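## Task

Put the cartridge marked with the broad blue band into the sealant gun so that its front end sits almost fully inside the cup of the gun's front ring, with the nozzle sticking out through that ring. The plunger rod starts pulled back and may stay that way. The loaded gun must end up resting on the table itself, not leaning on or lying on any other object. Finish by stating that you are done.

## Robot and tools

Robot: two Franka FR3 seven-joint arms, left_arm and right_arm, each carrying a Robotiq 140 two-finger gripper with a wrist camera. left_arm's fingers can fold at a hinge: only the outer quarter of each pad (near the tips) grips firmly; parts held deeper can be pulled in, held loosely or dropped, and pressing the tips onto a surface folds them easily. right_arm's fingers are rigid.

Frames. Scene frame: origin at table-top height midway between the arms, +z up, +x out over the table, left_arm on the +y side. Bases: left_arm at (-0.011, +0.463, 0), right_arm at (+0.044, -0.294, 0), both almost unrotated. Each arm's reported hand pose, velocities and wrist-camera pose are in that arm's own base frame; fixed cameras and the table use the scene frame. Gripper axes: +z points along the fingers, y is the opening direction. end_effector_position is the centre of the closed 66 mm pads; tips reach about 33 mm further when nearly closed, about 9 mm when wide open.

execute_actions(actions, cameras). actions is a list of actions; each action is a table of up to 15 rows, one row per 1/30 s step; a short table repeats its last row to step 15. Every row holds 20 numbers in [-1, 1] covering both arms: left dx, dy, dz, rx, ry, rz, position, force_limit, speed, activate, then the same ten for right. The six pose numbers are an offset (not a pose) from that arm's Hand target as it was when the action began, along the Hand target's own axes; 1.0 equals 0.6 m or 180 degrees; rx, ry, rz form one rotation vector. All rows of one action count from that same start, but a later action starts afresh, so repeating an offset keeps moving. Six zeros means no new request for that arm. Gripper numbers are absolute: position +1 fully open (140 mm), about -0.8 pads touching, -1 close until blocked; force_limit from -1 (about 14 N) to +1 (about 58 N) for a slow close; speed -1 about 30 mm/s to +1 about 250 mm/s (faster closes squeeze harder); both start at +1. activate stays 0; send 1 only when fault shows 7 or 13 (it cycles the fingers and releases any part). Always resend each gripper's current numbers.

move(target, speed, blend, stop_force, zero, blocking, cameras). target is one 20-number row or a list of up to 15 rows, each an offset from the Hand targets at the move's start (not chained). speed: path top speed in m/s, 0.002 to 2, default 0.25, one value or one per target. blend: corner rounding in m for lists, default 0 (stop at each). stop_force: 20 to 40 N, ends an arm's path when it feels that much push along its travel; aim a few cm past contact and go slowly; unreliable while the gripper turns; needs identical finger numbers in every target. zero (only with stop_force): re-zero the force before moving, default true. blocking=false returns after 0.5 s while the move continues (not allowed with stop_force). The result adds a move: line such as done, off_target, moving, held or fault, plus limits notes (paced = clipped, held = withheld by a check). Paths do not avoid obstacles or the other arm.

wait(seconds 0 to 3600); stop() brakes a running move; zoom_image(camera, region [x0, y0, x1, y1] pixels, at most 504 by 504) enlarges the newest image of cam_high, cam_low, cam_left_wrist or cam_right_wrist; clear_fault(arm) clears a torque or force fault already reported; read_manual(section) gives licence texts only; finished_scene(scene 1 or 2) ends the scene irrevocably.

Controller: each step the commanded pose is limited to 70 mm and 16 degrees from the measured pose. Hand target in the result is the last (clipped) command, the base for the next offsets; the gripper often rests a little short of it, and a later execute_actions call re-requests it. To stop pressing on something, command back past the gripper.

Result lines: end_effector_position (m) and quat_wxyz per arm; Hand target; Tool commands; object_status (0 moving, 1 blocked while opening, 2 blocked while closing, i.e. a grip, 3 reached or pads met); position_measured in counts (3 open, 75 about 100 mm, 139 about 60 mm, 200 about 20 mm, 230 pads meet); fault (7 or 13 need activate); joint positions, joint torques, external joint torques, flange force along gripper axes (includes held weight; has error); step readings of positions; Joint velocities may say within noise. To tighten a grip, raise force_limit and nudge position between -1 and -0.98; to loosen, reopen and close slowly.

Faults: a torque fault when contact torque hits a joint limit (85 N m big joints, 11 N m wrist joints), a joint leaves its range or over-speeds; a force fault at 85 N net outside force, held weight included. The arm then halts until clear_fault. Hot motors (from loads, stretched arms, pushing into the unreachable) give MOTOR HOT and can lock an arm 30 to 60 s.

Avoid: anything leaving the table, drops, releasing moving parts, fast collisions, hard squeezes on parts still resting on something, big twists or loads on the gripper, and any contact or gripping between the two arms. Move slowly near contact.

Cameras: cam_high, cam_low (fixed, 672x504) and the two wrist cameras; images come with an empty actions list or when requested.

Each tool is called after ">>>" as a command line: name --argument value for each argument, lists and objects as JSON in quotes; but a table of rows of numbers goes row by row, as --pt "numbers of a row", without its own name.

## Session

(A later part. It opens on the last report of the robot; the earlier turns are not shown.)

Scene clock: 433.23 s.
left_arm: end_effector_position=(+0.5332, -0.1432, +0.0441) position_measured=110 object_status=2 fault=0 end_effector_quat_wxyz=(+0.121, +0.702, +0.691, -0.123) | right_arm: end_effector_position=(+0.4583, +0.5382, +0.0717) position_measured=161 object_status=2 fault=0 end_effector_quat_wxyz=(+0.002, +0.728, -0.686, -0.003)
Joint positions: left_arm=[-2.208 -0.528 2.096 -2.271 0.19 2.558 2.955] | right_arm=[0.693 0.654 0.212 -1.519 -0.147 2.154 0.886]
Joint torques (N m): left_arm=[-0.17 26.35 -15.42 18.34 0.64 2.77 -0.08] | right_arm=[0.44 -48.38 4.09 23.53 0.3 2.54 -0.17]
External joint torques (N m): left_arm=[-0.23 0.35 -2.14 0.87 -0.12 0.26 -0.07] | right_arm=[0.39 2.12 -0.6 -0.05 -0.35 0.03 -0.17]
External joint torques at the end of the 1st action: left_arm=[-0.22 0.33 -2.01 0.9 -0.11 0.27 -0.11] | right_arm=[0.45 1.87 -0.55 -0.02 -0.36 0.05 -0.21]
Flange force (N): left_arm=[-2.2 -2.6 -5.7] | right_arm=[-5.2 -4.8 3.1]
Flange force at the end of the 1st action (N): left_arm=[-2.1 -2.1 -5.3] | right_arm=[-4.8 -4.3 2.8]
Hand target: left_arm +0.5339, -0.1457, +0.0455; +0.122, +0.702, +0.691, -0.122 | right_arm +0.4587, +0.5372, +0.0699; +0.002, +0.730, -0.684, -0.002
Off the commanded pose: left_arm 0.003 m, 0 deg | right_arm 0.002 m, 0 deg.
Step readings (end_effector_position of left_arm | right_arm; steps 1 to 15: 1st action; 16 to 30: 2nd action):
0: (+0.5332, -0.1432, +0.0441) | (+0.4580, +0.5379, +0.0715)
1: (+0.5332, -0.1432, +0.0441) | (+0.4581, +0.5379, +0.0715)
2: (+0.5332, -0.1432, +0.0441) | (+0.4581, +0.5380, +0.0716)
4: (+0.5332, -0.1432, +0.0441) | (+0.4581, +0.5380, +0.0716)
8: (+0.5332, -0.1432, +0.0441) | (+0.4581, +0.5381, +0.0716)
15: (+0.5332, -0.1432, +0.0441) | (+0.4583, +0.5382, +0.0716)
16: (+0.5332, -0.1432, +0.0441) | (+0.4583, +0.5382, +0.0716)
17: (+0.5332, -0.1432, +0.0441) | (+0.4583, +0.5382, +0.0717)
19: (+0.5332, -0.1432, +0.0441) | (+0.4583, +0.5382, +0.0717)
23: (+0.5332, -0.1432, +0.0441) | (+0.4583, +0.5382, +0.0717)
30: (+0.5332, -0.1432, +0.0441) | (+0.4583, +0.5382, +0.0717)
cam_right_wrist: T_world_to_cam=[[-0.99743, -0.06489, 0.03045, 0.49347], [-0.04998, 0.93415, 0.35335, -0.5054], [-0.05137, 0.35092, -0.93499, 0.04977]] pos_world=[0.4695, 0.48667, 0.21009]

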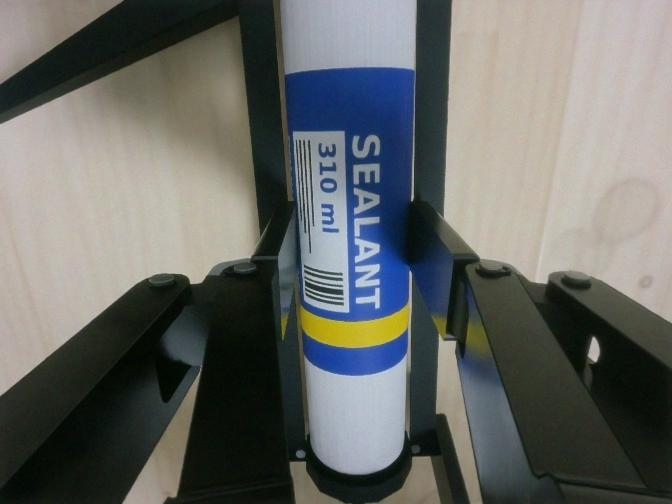

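>>> move --target '[0,0,0,0,0,0,-1,-0.1,-1,0,-0.0117,0,-0.002,0,0,0,-1,-0.1,-1,0]' --speed 0.02 --cameras '["cam_right_wrist","cam_left_wrist","cam_high"]'

>>> zoom_image --camera "cam_left_wrist" --region '[260, 180, 460, 380]'

>>> zoom_image --camera "cam_high" --region '[335, 270, 415, 340]'

>>> zoom_image --camera "cam_right_wrist" --region '[250, 380, 470, 504]'

Scene clock: 440.83 s.
left_arm: end_effector_position=(+0.5332, -0.1427, +0.0439) position_measured=110 object_status=2 fault=0 end_effector_quat_wxyz=(+0.121, +0.701, +0.692, -0.123) | right_arm: end_effector_position=(+0.4597, +0.5399, +0.0717) position_measured=161 object_status=2 fault=0 end_effector_quat_wxyz=(+0.005, +0.728, -0.685, -0.002)
Joint positions: left_arm=[-2.208 -0.528 2.097 -2.271 0.19 2.558 2.955] | right_arm=[0.697 0.667 0.212 -1.495 -0.15 2.136 0.886]
Joint velocities: left_arm=[within noise] | right_arm=[-0.002 0.002 0.002 0.003 -0.001 -0.004 0.001]
Joint torques (N m): left_arm=[-0.71 25.96 -16.3 18.05 0.39 2.79 -0.09] | right_arm=[2.45 -48.64 5.2 25.81 0.66 3.44 0.17]
External joint torques (N m): left_arm=[-0.66 0.05 -2.98 0.73 -0.37 0.31 -0.08] | right_arm=[2.61 2.19 0.65 2.22 0.02 0.96 0.17]
Flange force (N): left_arm=[-3.2 -3.7 -6.7] | right_arm=[-16.4 -10.8 3.4]
Hand target: left_arm +0.5339, -0.1457, +0.0455; +0.122, +0.702, +0.691, -0.122 | right_arm +0.4582, +0.5442, +0.0711; +0.002, +0.730, -0.684, -0.002
Off the commanded pose: left_arm 0.004 m, 0 deg | right_arm 0.005 m, 0 deg.
move: off_target (right_arm)
cam_left_wrist: T_world_to_cam=[[0.99992, -0.01278, 0.00014, -0.52417], [-0.00976, -0.75615, 0.65432, -0.13053], [-0.00826, -0.65427, -0.75622, 0.08717]] pos_world=[0.52357, -0.04837, 0.1514]
cam_right_wrist: T_world_to_cam=[[-0.99722, -0.06662, 0.03326, 0.49561], [-0.05099, 0.93646, 0.34706, -0.5072], [-0.05427, 0.3444, -0.93725, 0.05426]] pos_world=[0.47131, 0.4893, 0.2104]
Images, in order (width x height): cam_high 672x504, cam_left_wrist 672x504, cam_right_wrist 672x504.

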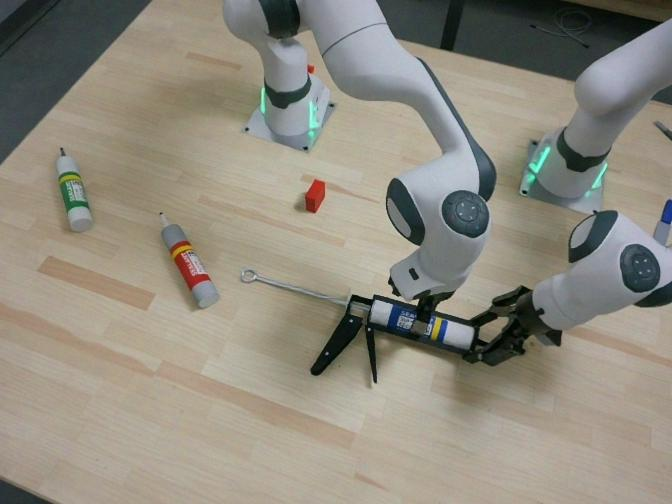

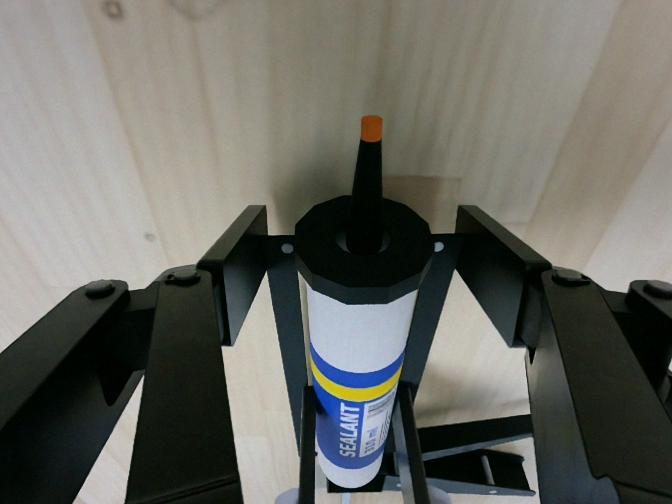

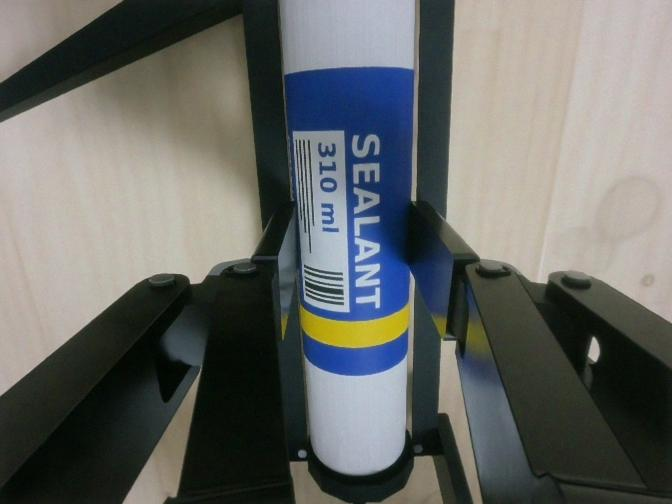

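Scaled by 2.520.

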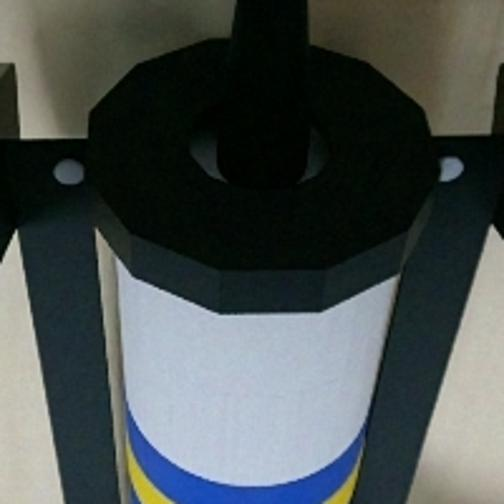

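Scaled by 6.300.

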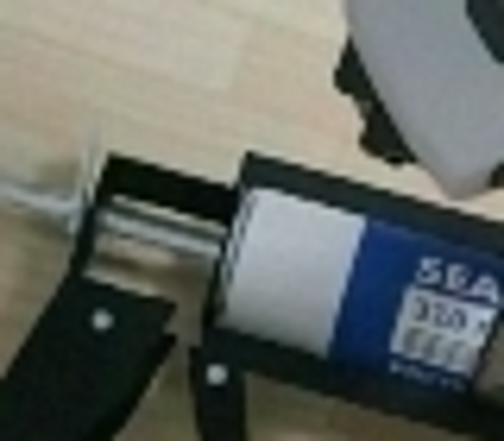

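Scaled by 2.291.

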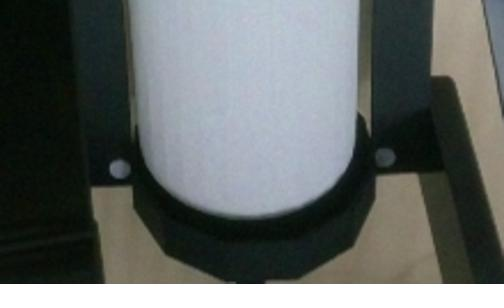

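>>> move --pt "0 0 0 0 0 0 -1 -0.1 -1 0 0 0 -0.0025 0 0 0 -0.97 0.1 -1 0" --pt "0 0 0 0 0 0 -1 -0.1 -1 0 -0.01 0 -0.0025 0 0 0 -0.97 0.1 -1 0" --speed 0.02 --cameras '["cam_right_wrist","cam_left_wrist","cam_high"]'

>>> zoom_image --camera "cam_left_wrist" --region '[260, 180, 460, 380]'

>>> zoom_image --camera "cam_high" --region '[335, 270, 415, 340]'

Scene clock: 461.33 s.
left_arm: end_effector_position=(+0.5335, -0.1407, +0.0433) position_measured=110 object_status=2 fault=0 end_effector_quat_wxyz=(+0.121, +0.700, +0.693, -0.123) | right_arm: end_effector_position=(+0.4602, +0.5423, +0.0717) position_measured=164 object_status=2 fault=0 end_effector_quat_wxyz=(+0.008, +0.729, -0.684, +0.000)
Joint positions: left_arm=[-2.207 -0.528 2.1 -2.271 0.19 2.558 2.955] | right_arm=[0.704 0.68 0.209 -1.471 -0.153 2.119 0.886]
Joint torques (N m): left_arm=[-1.64 25.94 -17.51 17.94 0.17 2.88 -0.05] | right_arm=[3.36 -49.46 6.39 27.15 1.02 4 0.27]
External joint torques (N m): left_arm=[-1.6 -0.18 -4.15 0.47 -0.6 0.37 -0.04] | right_arm=[3.25 1.46 1.65 3.69 0.37 1.56 0.26]
Flange force (N): left_arm=[-5.0 -4.6 -7.1] | right_arm=[-20.8 -13.5 2.2]
Hand target: left_arm +0.5339, -0.1457, +0.0455; +0.122, +0.702, +0.691, -0.122 | right_arm +0.4579, +0.5502, +0.0726; +0.002, +0.730, -0.684, -0.002
Off the commanded pose: left_arm 0.006 m, 0 deg | right_arm 0.008 m, 1 deg.
move: off_target (right_arm)
cam_left_wrist: T_world_to_cam=[[0.99996, -0.00945, -0.00075, -0.52388], [-0.00666, -0.75659, 0.65385, -0.13034], [-0.00674, -0.65382, -0.75662, 0.08732]] pos_world=[0.52358, -0.04648, 0.1509]
cam_right_wrist: T_world_to_cam=[[-0.99695, -0.06936, 0.03571, 0.49743], [-0.05308, 0.93856, 0.34102, -0.50915], [-0.05717, 0.33808, -0.93938, 0.05838]] pos_world=[0.47223, 0.49264, 0.2107]
Images, in order (width x height): cam_high 672x504, cam_left_wrist 672x504, cam_right_wrist 672x504.

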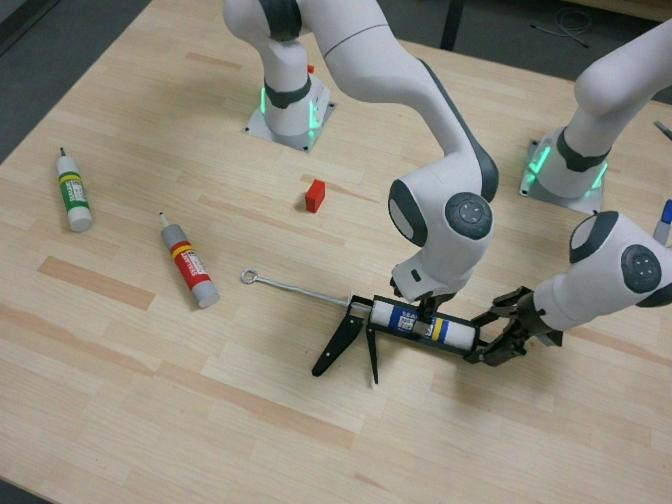

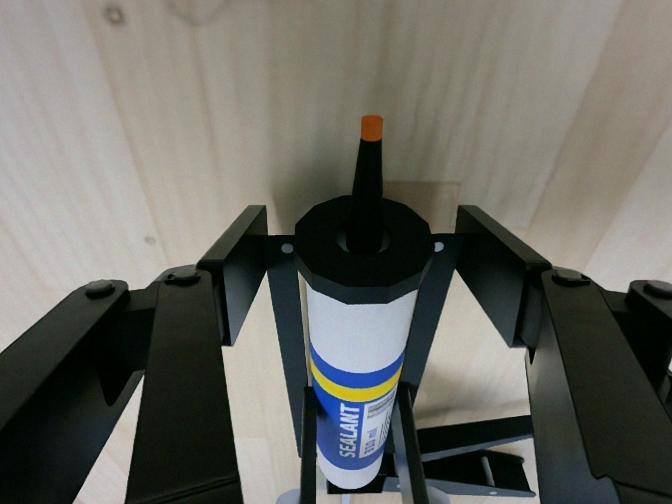

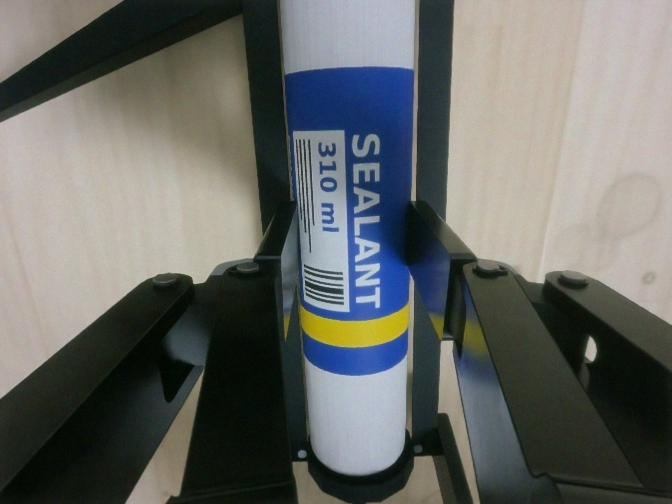

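Scaled by 2.520.

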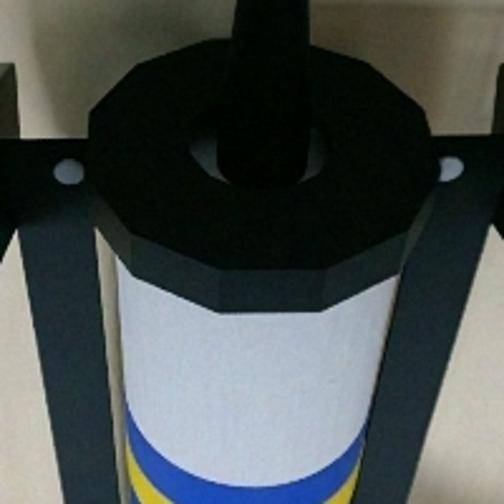

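Scaled by 6.300.

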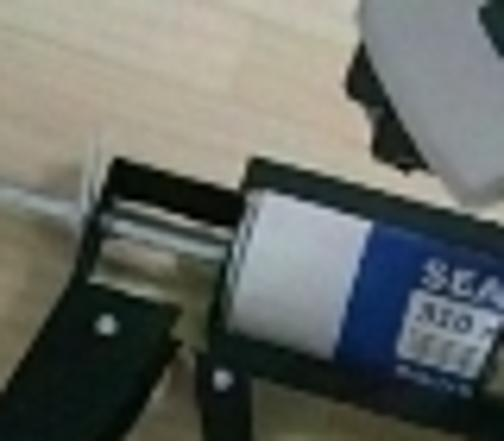

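>>> move --target '[0,0,0,0,0,0,-1,-0.1,-1,0,0.02,0,0.001,0,0,0,-0.97,0.1,-1,0]' --speed 0.02 --cameras '["cam_left_wrist","cam_high","cam_right_wrist"]'

>>> zoom_image --camera "cam_left_wrist" --region '[260, 180, 460, 380]'

>>> zoom_image --camera "cam_high" --region '[335, 270, 415, 340]'

Scene clock: 471.97 s.
left_arm: end_effector_position=(+0.5333, -0.1431, +0.0442) position_measured=110 object_status=2 fault=0 end_effector_quat_wxyz=(+0.121, +0.701, +0.692, -0.123) | right_arm: end_effector_position=(+0.4585, +0.5385, +0.0721) position_measured=164 object_status=2 fault=0 end_effector_quat_wxyz=(+0.003, +0.729, -0.685, -0.001)
Joint positions: left_arm=[-2.208 -0.528 2.096 -2.271 0.19 2.558 2.954] | right_arm=[0.694 0.656 0.214 -1.513 -0.152 2.148 0.886]
Joint velocities: left_arm=[within noise] | right_arm=[-0.001 -0.001 0.002 -0.002 -0.001 0.003 0]
Joint torques (N m): left_arm=[-0.25 26.23 -15.39 18.15 0.7 2.76 -0.04] | right_arm=[-0.03 -49.85 4.22 23.58 0.72 2.54 -0.13]
External joint torques (N m): left_arm=[-0.12 0.32 -1.99 0.82 -0.06 0.27 -0.03] | right_arm=[0.09 0.7 -0.36 0 0.08 0.04 -0.13]
Flange force (N): left_arm=[-1.8 -2.7 -5.5] | right_arm=[-1.6 -1.8 1.0]
Hand target: left_arm +0.5339, -0.1457, +0.0455; +0.122, +0.702, +0.691, -0.122 | right_arm +0.4586, +0.5382, +0.0720; +0.002, +0.730, -0.684, -0.002
Off the commanded pose: left_arm 0.003 m, 0 deg | right_arm 0.000 m, 0 deg.
move: done
cam_left_wrist: T_world_to_cam=[[0.99992, -0.01243, 0.00024, -0.52418], [-0.00956, -0.75593, 0.65459, -0.1311], [-0.00796, -0.65454, -0.75599, 0.08685]] pos_world=[0.52357, -0.04877, 0.1516]
cam_right_wrist: T_world_to_cam=[[-0.9972, -0.06862, 0.02961, 0.49559], [-0.05399, 0.9354, 0.34944, -0.50426], [-0.05167, 0.34686, -0.93649, 0.05249]] pos_world=[0.46969, 0.48749, 0.21069]
Images, in order (width x height): cam_high 672x504, cam_left_wrist 672x504, cam_right_wrist 672x504.

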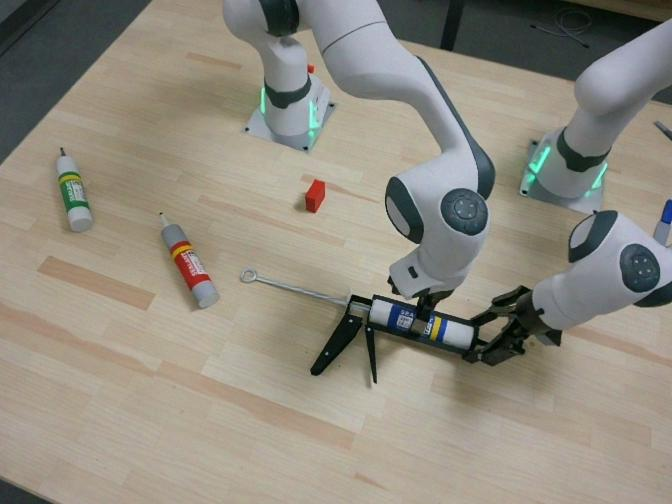

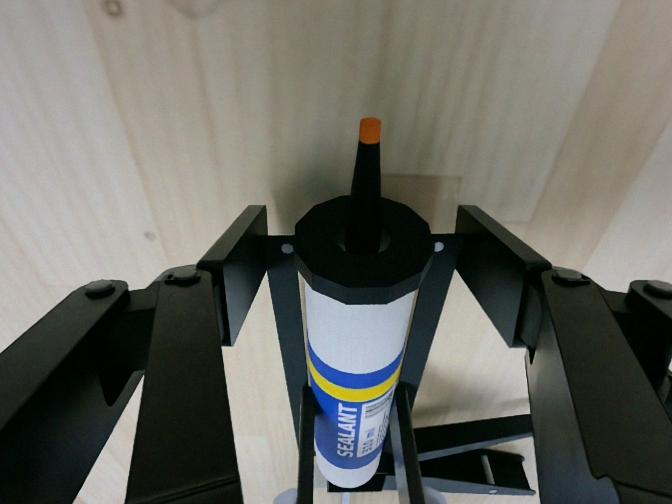

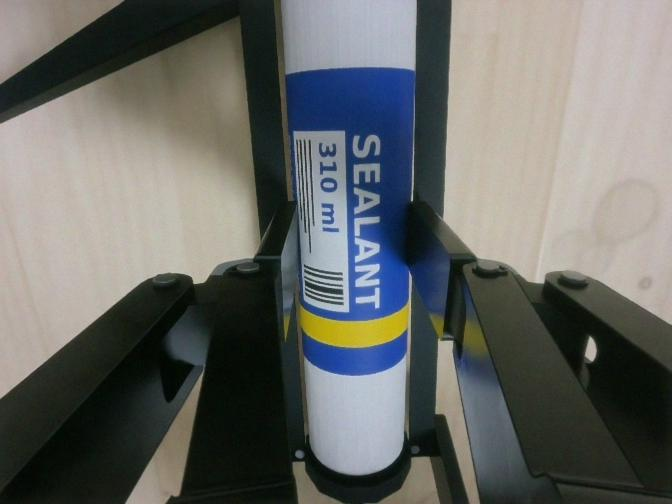

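Scaled by 2.520.

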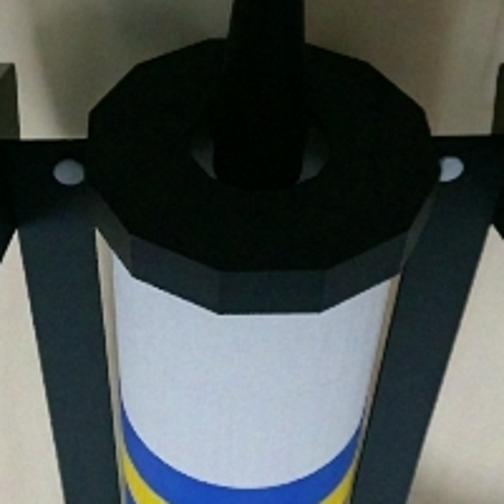

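Scaled by 6.300.

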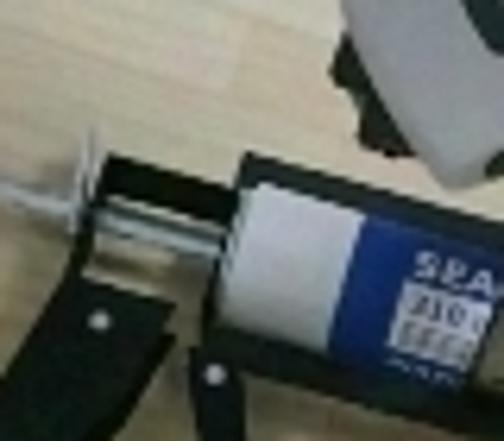

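>>> move --target '[0,0,0,0,0,0,-1,-0.1,-1,0,0,0.001,-0.0063,0,0,0,-0.97,0.1,-1,0]' --speed 0.02 --cameras '["cam_left_wrist","cam_right_wrist"]'

>>> zoom_image --camera "cam_right_wrist" --region '[250, 380, 470, 504]'

>>> zoom_image --camera "cam_left_wrist" --region '[260, 180, 460, 380]'

Scene clock: 499.07 s.
left_arm: end_effector_position=(+0.5333, -0.1435, +0.0444) position_measured=110 object_status=2 fault=0 end_effector_quat_wxyz=(+0.121, +0.702, +0.691, -0.123) | right_arm: end_effector_position=(+0.4576, +0.5378, +0.0724) position_measured=164 object_status=2 fault=0 end_effector_quat_wxyz=(+0.004, +0.729, -0.685, -0.001)
Joint positions: left_arm=[-2.208 -0.528 2.096 -2.271 0.19 2.558 2.954] | right_arm=[0.693 0.654 0.216 -1.516 -0.152 2.146 0.886]
Joint torques (N m): left_arm=[-0.18 26 -15.07 18 0.76 2.72 -0.07] | right_arm=[-0.41 -52.34 4.46 24.8 0.71 2.14 -0.09]
External joint torques (N m): left_arm=[-0.21 0.01 -1.74 0.5 -0.01 0.21 -0.06] | right_arm=[-0.44 -2.05 -0.24 1.33 0.07 -0.34 -0.09]
Flange force (N): left_arm=[-1.6 -2.1 -4.0] | right_arm=[-0.4 -1.4 -4.0]
Hand target: left_arm +0.5339, -0.1457, +0.0455; +0.122, +0.702, +0.691, -0.122 | right_arm +0.4581, +0.5382, +0.0758; +0.002, +0.730, -0.684, -0.002
Off the commanded pose: left_arm 0.003 m, 0 deg | right_arm 0.003 m, 0 deg.
move: done
cam_left_wrist: T_world_to_cam=[[0.99992, -0.01297, 0.0007, -0.52437], [-0.01026, -0.75582, 0.6547, -0.1311], [-0.00796, -0.65465, -0.75589, 0.08679]] pos_world=[0.52367, -0.04907, 0.1518]
cam_right_wrist: T_world_to_cam=[[-0.99714, -0.06886, 0.03127, 0.4947], [-0.05368, 0.93568, 0.34875, -0.50407], [-0.05327, 0.34607, -0.9367, 0.05409]] pos_world=[0.4691, 0.48699, 0.21099]

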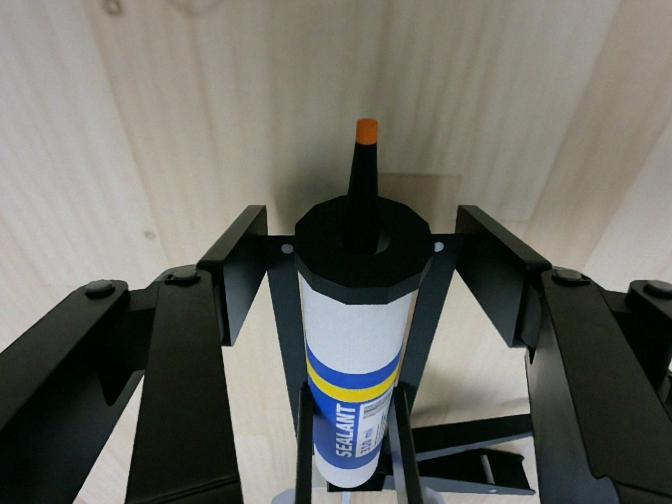

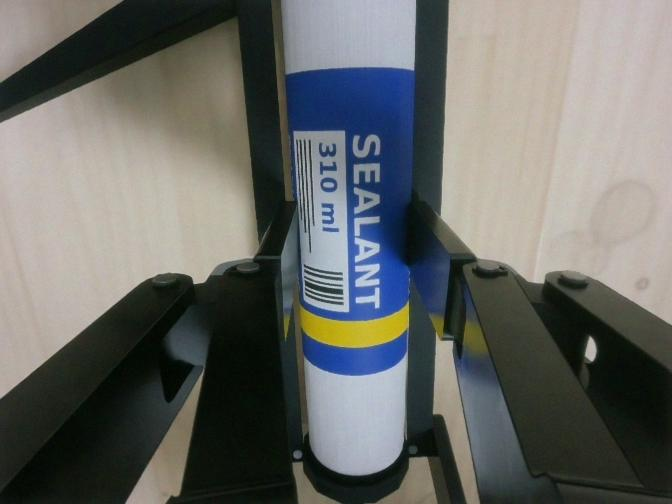

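Scaled by 2.291.

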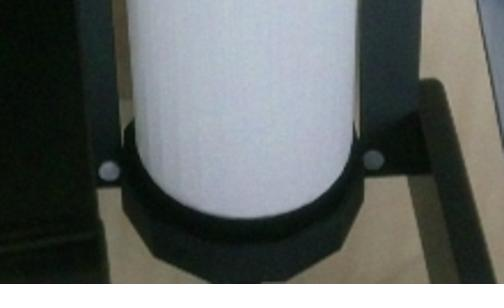

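Scaled by 2.520.

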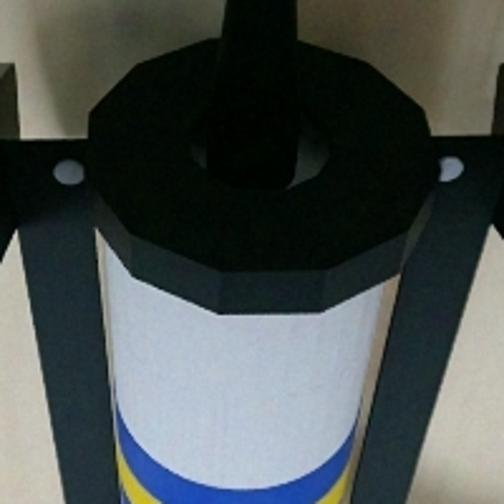

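>>> move --target '[0,0,0,0,0,0,-1,-0.1,-1,0,0,-0.0012,-0.0055,0,0,0,-0.97,0.1,-1,0]' --speed 0.02 --cameras '["cam_left_wrist","cam_right_wrist","cam_high"]'

>>> zoom_image --camera "cam_right_wrist" --region '[250, 380, 470, 504]'

>>> zoom_image --camera "cam_left_wrist" --region '[260, 180, 460, 380]'

>>> zoom_image --camera "cam_high" --region '[335, 270, 415, 340]'

>>> zoom_image --camera "cam_high" --region '[430, 300, 500, 370]'

Scene clock: 505.43 s.
left_arm: end_effector_position=(+0.5333, -0.1443, +0.0446) position_measured=110 object_status=2 fault=0 end_effector_quat_wxyz=(+0.122, +0.702, +0.691, -0.123) | right_arm: end_effector_position=(+0.4569, +0.5369, +0.0734) position_measured=164 object_status=2 fault=0 end_effector_quat_wxyz=(+0.006, +0.729, -0.685, -0.002)
Joint positions: left_arm=[-2.209 -0.528 2.095 -2.271 0.19 2.559 2.954] | right_arm=[0.691 0.653 0.217 -1.515 -0.152 2.14 0.886]
Joint velocities: left_arm=[within noise] | right_arm=[-0.001 0 0.002 0.001 0 -0.003 -0.001]
Joint torques (N m): left_arm=[0.02 26.37 -14.59 18.34 0.83 2.7 -0.03] | right_arm=[-0.48 -52.93 4.56 26.27 0.7 2.09 -0.06]
External joint torques (N m): left_arm=[-0.08 0.4 -1.31 0.86 0.07 0.19 -0.02] | right_arm=[-0.67 -2.53 -0.29 2.75 0.05 -0.39 -0.06]
Flange force (N): left_arm=[-1.3 -0.8 -3.7] | right_arm=[-4.7 -5.9 -5.6]
Hand target: left_arm +0.5339, -0.1457, +0.0455; +0.122, +0.702, +0.691, -0.122 | right_arm +0.4588, +0.5382, +0.0791; +0.002, +0.730, -0.684, -0.002
Off the commanded pose: left_arm 0.002 m, 0 deg | right_arm 0.006 m, 0 deg.
move: off_target (right_arm)
cam_left_wrist: T_world_to_cam=[[0.9999, -0.01434, 0.00109, -0.5245], [-0.01155, -0.7556, 0.65493, -0.13117], [-0.00857, -0.65487, -0.75569, 0.08669]] pos_world=[0.52367, -0.04987, 0.15199]
cam_right_wrist: T_world_to_cam=[[-0.99706, -0.06852, 0.0342, 0.49342], [-0.05248, 0.93659, 0.34648, -0.50445], [-0.05577, 0.34367, -0.93743, 0.05781]] pos_world=[0.46872, 0.48641, 0.2121]
Images, in order (width x height): cam_high 672x504, cam_left_wrist 672x504, cam_right_wrist 672x504.

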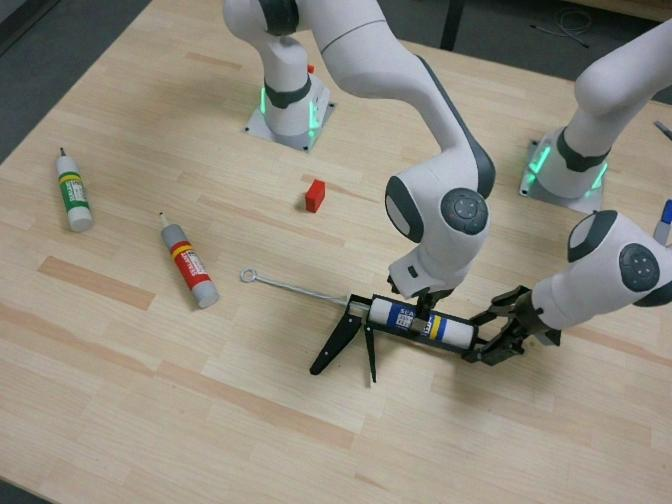

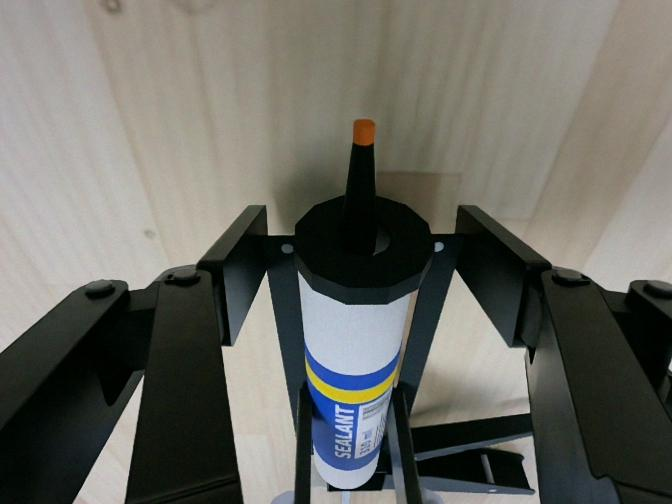

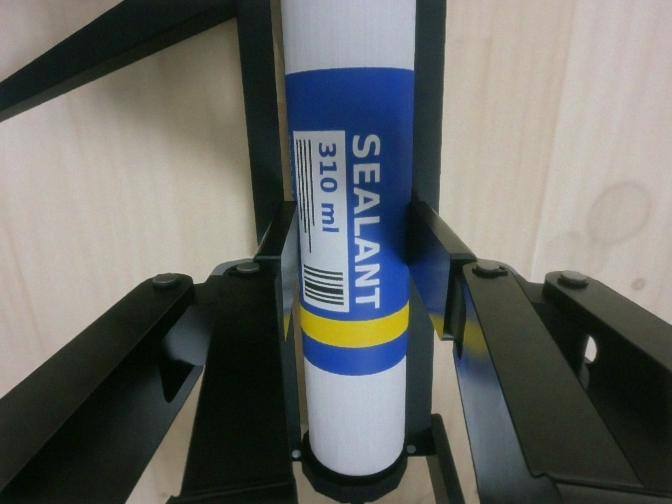

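Scaled by 2.291.

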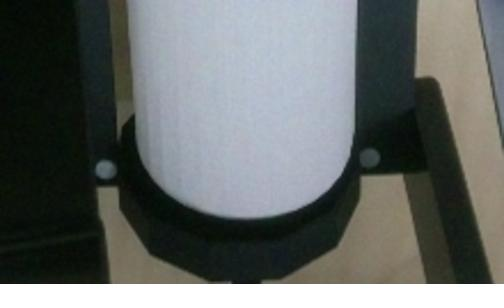

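Scaled by 2.520.

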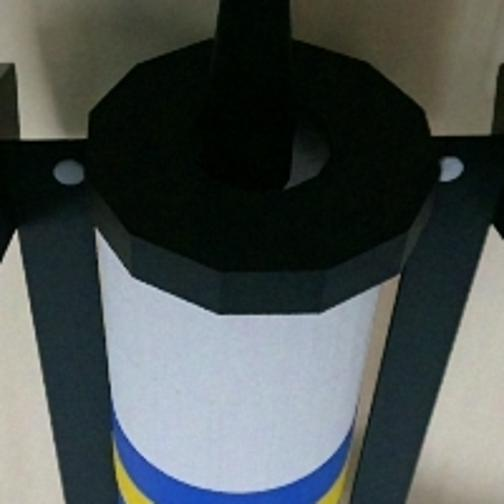

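Scaled by 6.300.

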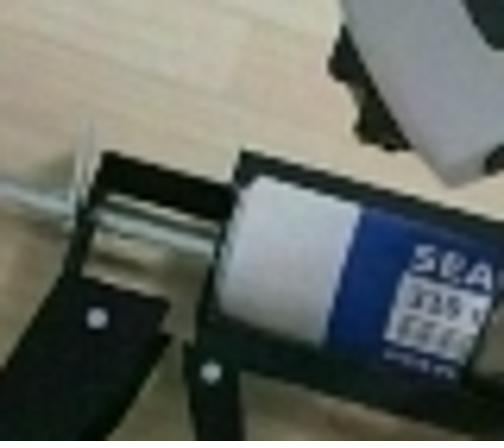

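Scaled by 7.200.

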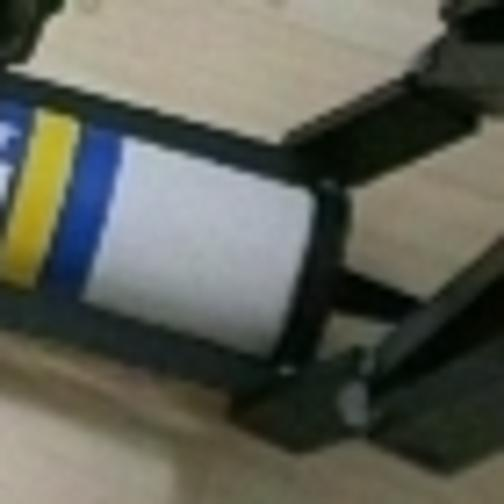

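>>> zoom_image --camera "cam_left_wrist" --region '[325, 205, 405, 265]'

>>> zoom_image --camera "cam_right_wrist" --region '[290, 420, 430, 504]'

Scaled by 6.300.

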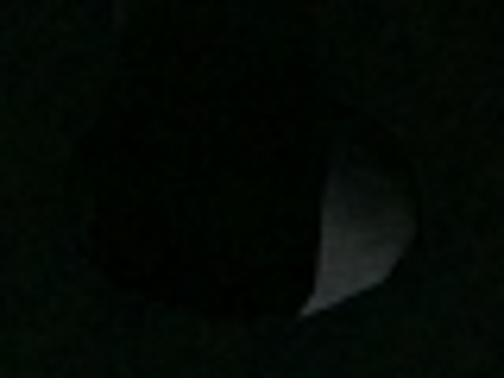

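Scaled by 3.600.

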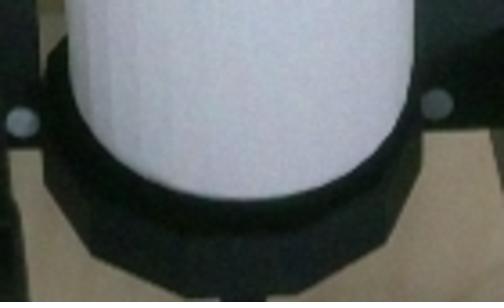

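>>> move --target '[0,0,0,0,0,0,-1,-0.1,-1,0,0,-0.0012,-0.0055,0,0,0,-0.97,0.1,-1,0]' --speed 0.02 --cameras '["cam_left_wrist","cam_right_wrist"]'

>>> zoom_image --camera "cam_right_wrist" --region '[290, 420, 430, 504]'

>>> zoom_image --camera "cam_left_wrist" --region '[260, 180, 460, 380]'

Scene clock: 521.80 s.
left_arm: end_effector_position=(+0.5332, -0.1444, +0.0446) position_measured=110 object_status=2 fault=0 end_effector_quat_wxyz=(+0.122, +0.702, +0.691, -0.123) | right_arm: end_effector_position=(+0.4570, +0.5368, +0.0765) position_measured=164 object_status=2 fault=0 end_effector_quat_wxyz=(+0.006, +0.729, -0.685, -0.002)
Joint positions: left_arm=[-2.209 -0.528 2.095 -2.271 0.19 2.559 2.954] | right_arm=[0.689 0.651 0.22 -1.51 -0.152 2.132 0.886]
Joint velocities: left_arm=[within noise] | right_arm=[-0.002 0 0.004 0.002 0 -0.004 0.001]
Joint torques (N m): left_arm=[0.37 26.33 -14.59 18.21 0.83 2.71 -0.03] | right_arm=[-0.28 -52.84 4.92 26.52 0.6 2.27 -0.1]
External joint torques (N m): left_arm=[0.19 0.38 -1.39 0.72 0.07 0.21 -0.02] | right_arm=[-0.51 -2.85 0.05 3.15 -0.05 -0.18 -0.11]
Flange force (N): left_arm=[-1.0 -2.3 -4.7] | right_arm=[-5.4 -6.3 -5.9]
Hand target: left_arm +0.5339, -0.1457, +0.0455; +0.122, +0.702, +0.691, -0.122 | right_arm +0.4595, +0.5383, +0.0824; +0.002, +0.730, -0.684, -0.002
Off the commanded pose: left_arm 0.002 m, 0 deg | right_arm 0.007 m, 0 deg.
move: off_target (right_arm)
cam_left_wrist: T_world_to_cam=[[0.99989, -0.01456, 0.00115, -0.52452], [-0.01175, -0.7556, 0.65493, -0.13115], [-0.00867, -0.65488, -0.75569, 0.08668]] pos_world=[0.52367, -0.04996, 0.15199]
cam_right_wrist: T_world_to_cam=[[-0.99705, -0.06808, 0.03547, 0.49313], [-0.05168, 0.9369, 0.34574, -0.50598], [-0.05677, 0.34289, -0.93766, 0.06159]] pos_world=[0.46903, 0.48651, 0.2152]

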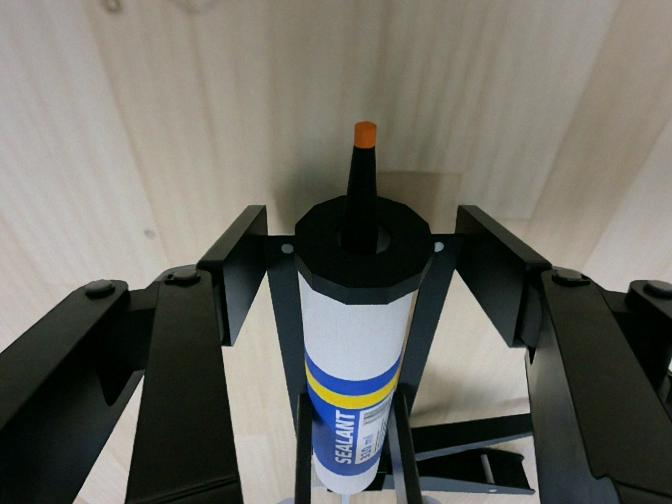

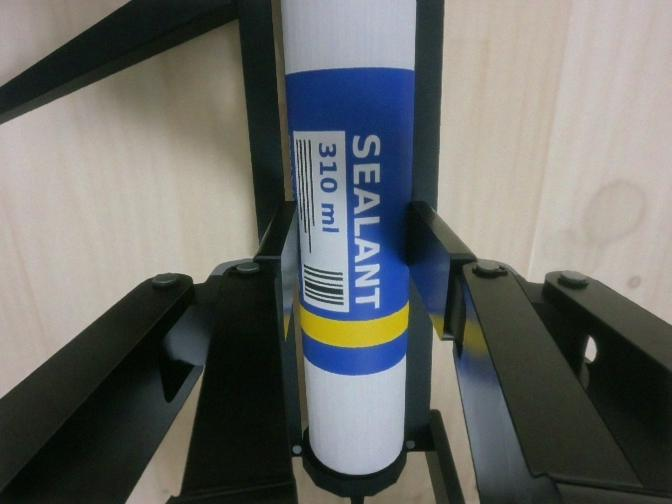

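Scaled by 3.600.

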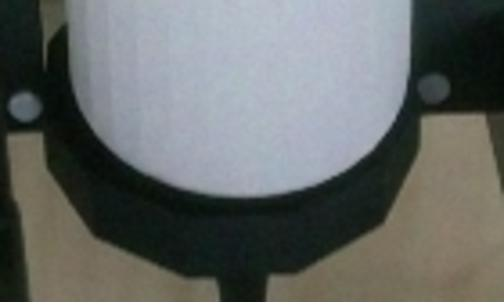

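Scaled by 2.520.

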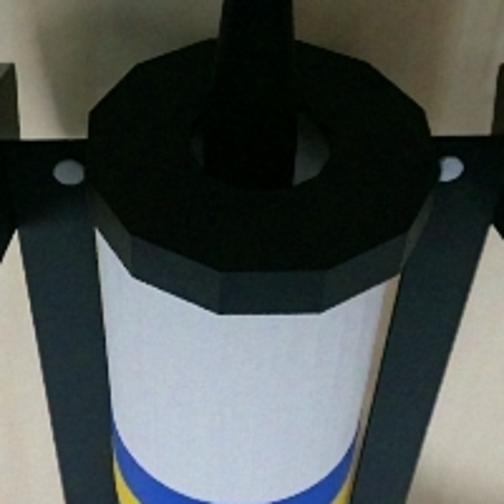

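>>> move --target '[0,0,0,0,0,0,-1,-0.1,-1,0,0,-0.003,0,0,0,0,-0.97,0.1,-1,0]' --speed 0.02 --cameras '["cam_left_wrist","cam_right_wrist"]'

>>> zoom_image --camera "cam_right_wrist" --region '[290, 420, 430, 504]'

>>> zoom_image --camera "cam_left_wrist" --region '[260, 180, 460, 380]'

Scene clock: 526.90 s.
left_arm: end_effector_position=(+0.5332, -0.1444, +0.0446) position_measured=110 object_status=2 fault=0 end_effector_quat_wxyz=(+0.122, +0.702, +0.691, -0.123) | right_arm: end_effector_position=(+0.4593, +0.5370, +0.0786) position_measured=164 object_status=2 fault=0 end_effector_quat_wxyz=(+0.005, +0.728, -0.686, -0.002)
Joint positions: left_arm=[-2.209 -0.528 2.095 -2.271 0.19 2.559 2.954] | right_arm=[0.687 0.651 0.22 -1.504 -0.152 2.127 0.886]
Joint torques (N m): left_arm=[0.35 26.26 -14.6 18.17 0.82 2.7 -0.06] | right_arm=[-0.09 -52.34 4.74 26.65 0.51 2.36 -0.26]
External joint torques (N m): left_arm=[0.39 0.3 -1.22 0.71 0.05 0.19 -0.05] | right_arm=[-0.07 -2.09 0.03 3.13 -0.13 -0.11 -0.26]
Flange force (N): left_arm=[-0.6 -2.3 -4.7] | right_arm=[-7.5 -7.9 -4.8]
Hand target: left_arm +0.5339, -0.1457, +0.0455; +0.122, +0.702, +0.691, -0.122 | right_arm +0.4613, +0.5384, +0.0824; +0.002, +0.730, -0.684, -0.002
Off the commanded pose: left_arm 0.002 m, 0 deg | right_arm 0.005 m, 0 deg.
move: off_target (right_arm)
cam_left_wrist: T_world_to_cam=[[0.99989, -0.01456, 0.00115, -0.52452], [-0.01175, -0.7556, 0.65493, -0.13115], [-0.00867, -0.65488, -0.75569, 0.08668]] pos_world=[0.52367, -0.04996, 0.15199]
cam_right_wrist: T_world_to_cam=[[-0.99727, -0.06538, 0.03425, 0.49409], [-0.04949, 0.93657, 0.34696, -0.50764], [-0.05477, 0.34432, -0.93725, 0.06198]] pos_world=[0.47102, 0.48641, 0.2173]

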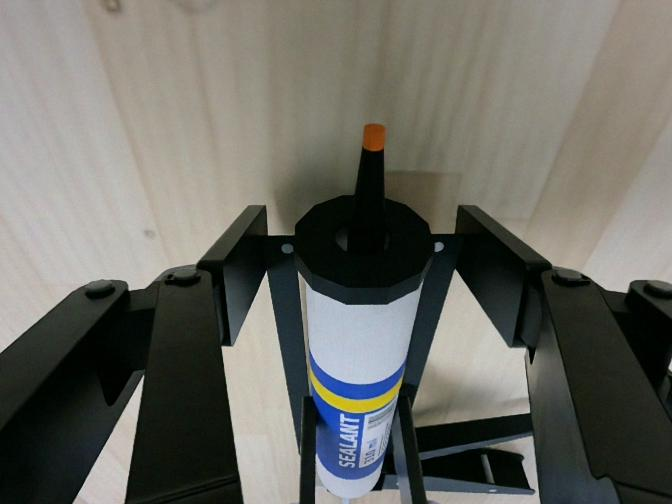

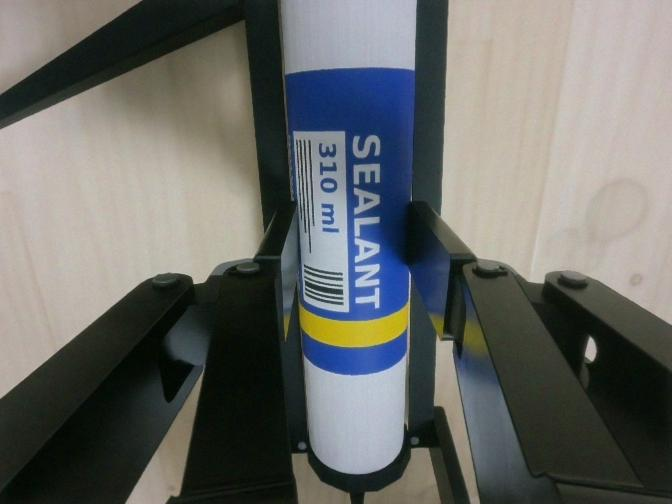

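Scaled by 3.600.

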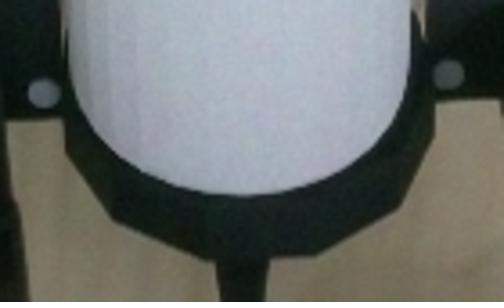

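Scaled by 2.520.

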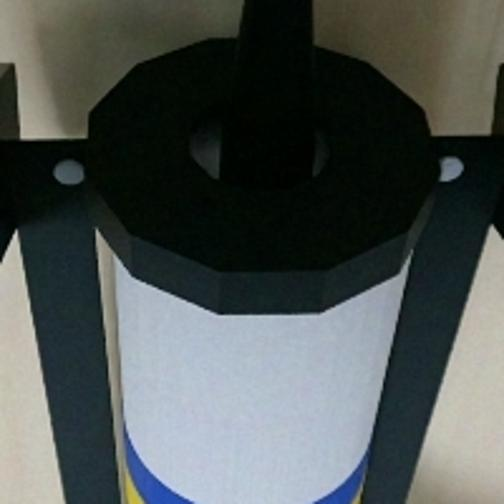

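>>> move --target '[0,0,0,0,0,0,-1,-0.1,-1,0,0,0.0022,0.004,0,0,0,-0.97,0.1,-1,0]' --speed 0.02 --cameras '["cam_left_wrist","cam_right_wrist"]'

>>> zoom_image --camera "cam_right_wrist" --region '[290, 420, 430, 504]'

>>> zoom_image --camera "cam_left_wrist" --region '[260, 180, 460, 380]'

Scene clock: 531.43 s.
left_arm: end_effector_position=(+0.5332, -0.1444, +0.0446) position_measured=110 object_status=2 fault=0 end_effector_quat_wxyz=(+0.122, +0.702, +0.691, -0.123) | right_arm: end_effector_position=(+0.4581, +0.5369, +0.0773) position_measured=164 object_status=2 fault=0 end_effector_quat_wxyz=(+0.006, +0.728, -0.685, -0.002)
Joint positions: left_arm=[-2.209 -0.528 2.095 -2.271 0.19 2.559 2.954] | right_arm=[0.687 0.652 0.221 -1.507 -0.152 2.13 0.886]
Joint torques (N m): left_arm=[0.39 26.33 -14.55 18.21 0.82 2.69 -0.05] | right_arm=[0.23 -52.13 4.53 25.53 0.46 2.75 -0.11]
External joint torques (N m): left_arm=[0.29 0.4 -1.29 0.73 0.05 0.19 -0.04] | right_arm=[0.11 -2.1 -0.31 2.14 -0.19 0.29 -0.12]
Flange force (N): left_arm=[-0.8 -2.3 -4.8] | right_arm=[-3.2 -3.3 -3.3]
Hand target: left_arm +0.5339, -0.1457, +0.0455; +0.122, +0.702, +0.691, -0.122 | right_arm +0.4600, +0.5383, +0.0800; +0.002, +0.730, -0.684, -0.002
Off the commanded pose: left_arm 0.002 m, 0 deg | right_arm 0.004 m, 0 deg.
move: off_target (right_arm)
cam_left_wrist: T_world_to_cam=[[0.99989, -0.01456, 0.00115, -0.52452], [-0.01175, -0.7556, 0.65493, -0.13115], [-0.00867, -0.65488, -0.75569, 0.08668]] pos_world=[0.52367, -0.04996, 0.15199]
cam_right_wrist: T_world_to_cam=[[-0.99715, -0.06648, 0.03557, 0.49345], [-0.05008, 0.93665, 0.34667, -0.5069], [-0.05637, 0.3439, -0.93731, 0.06159]] pos_world=[0.47013, 0.48641, 0.2159]

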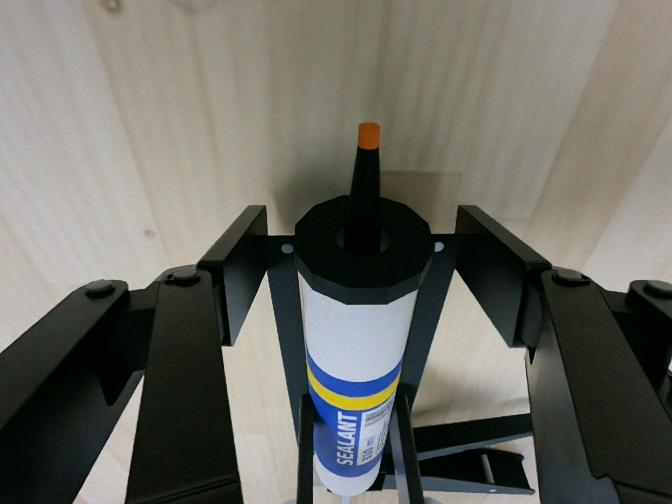

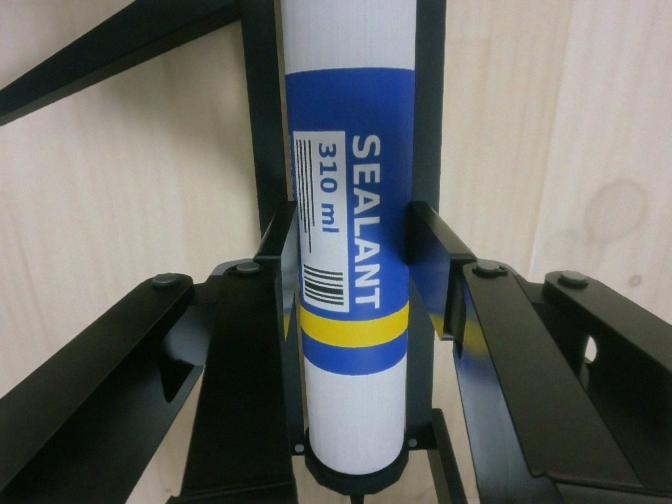

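Scaled by 3.600.

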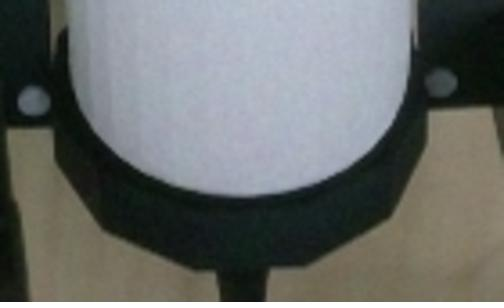

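Scaled by 2.520.

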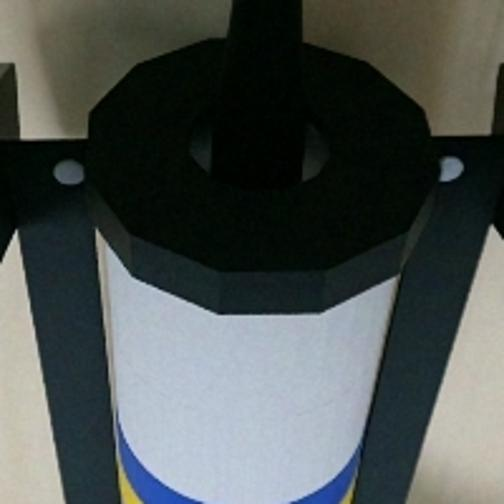

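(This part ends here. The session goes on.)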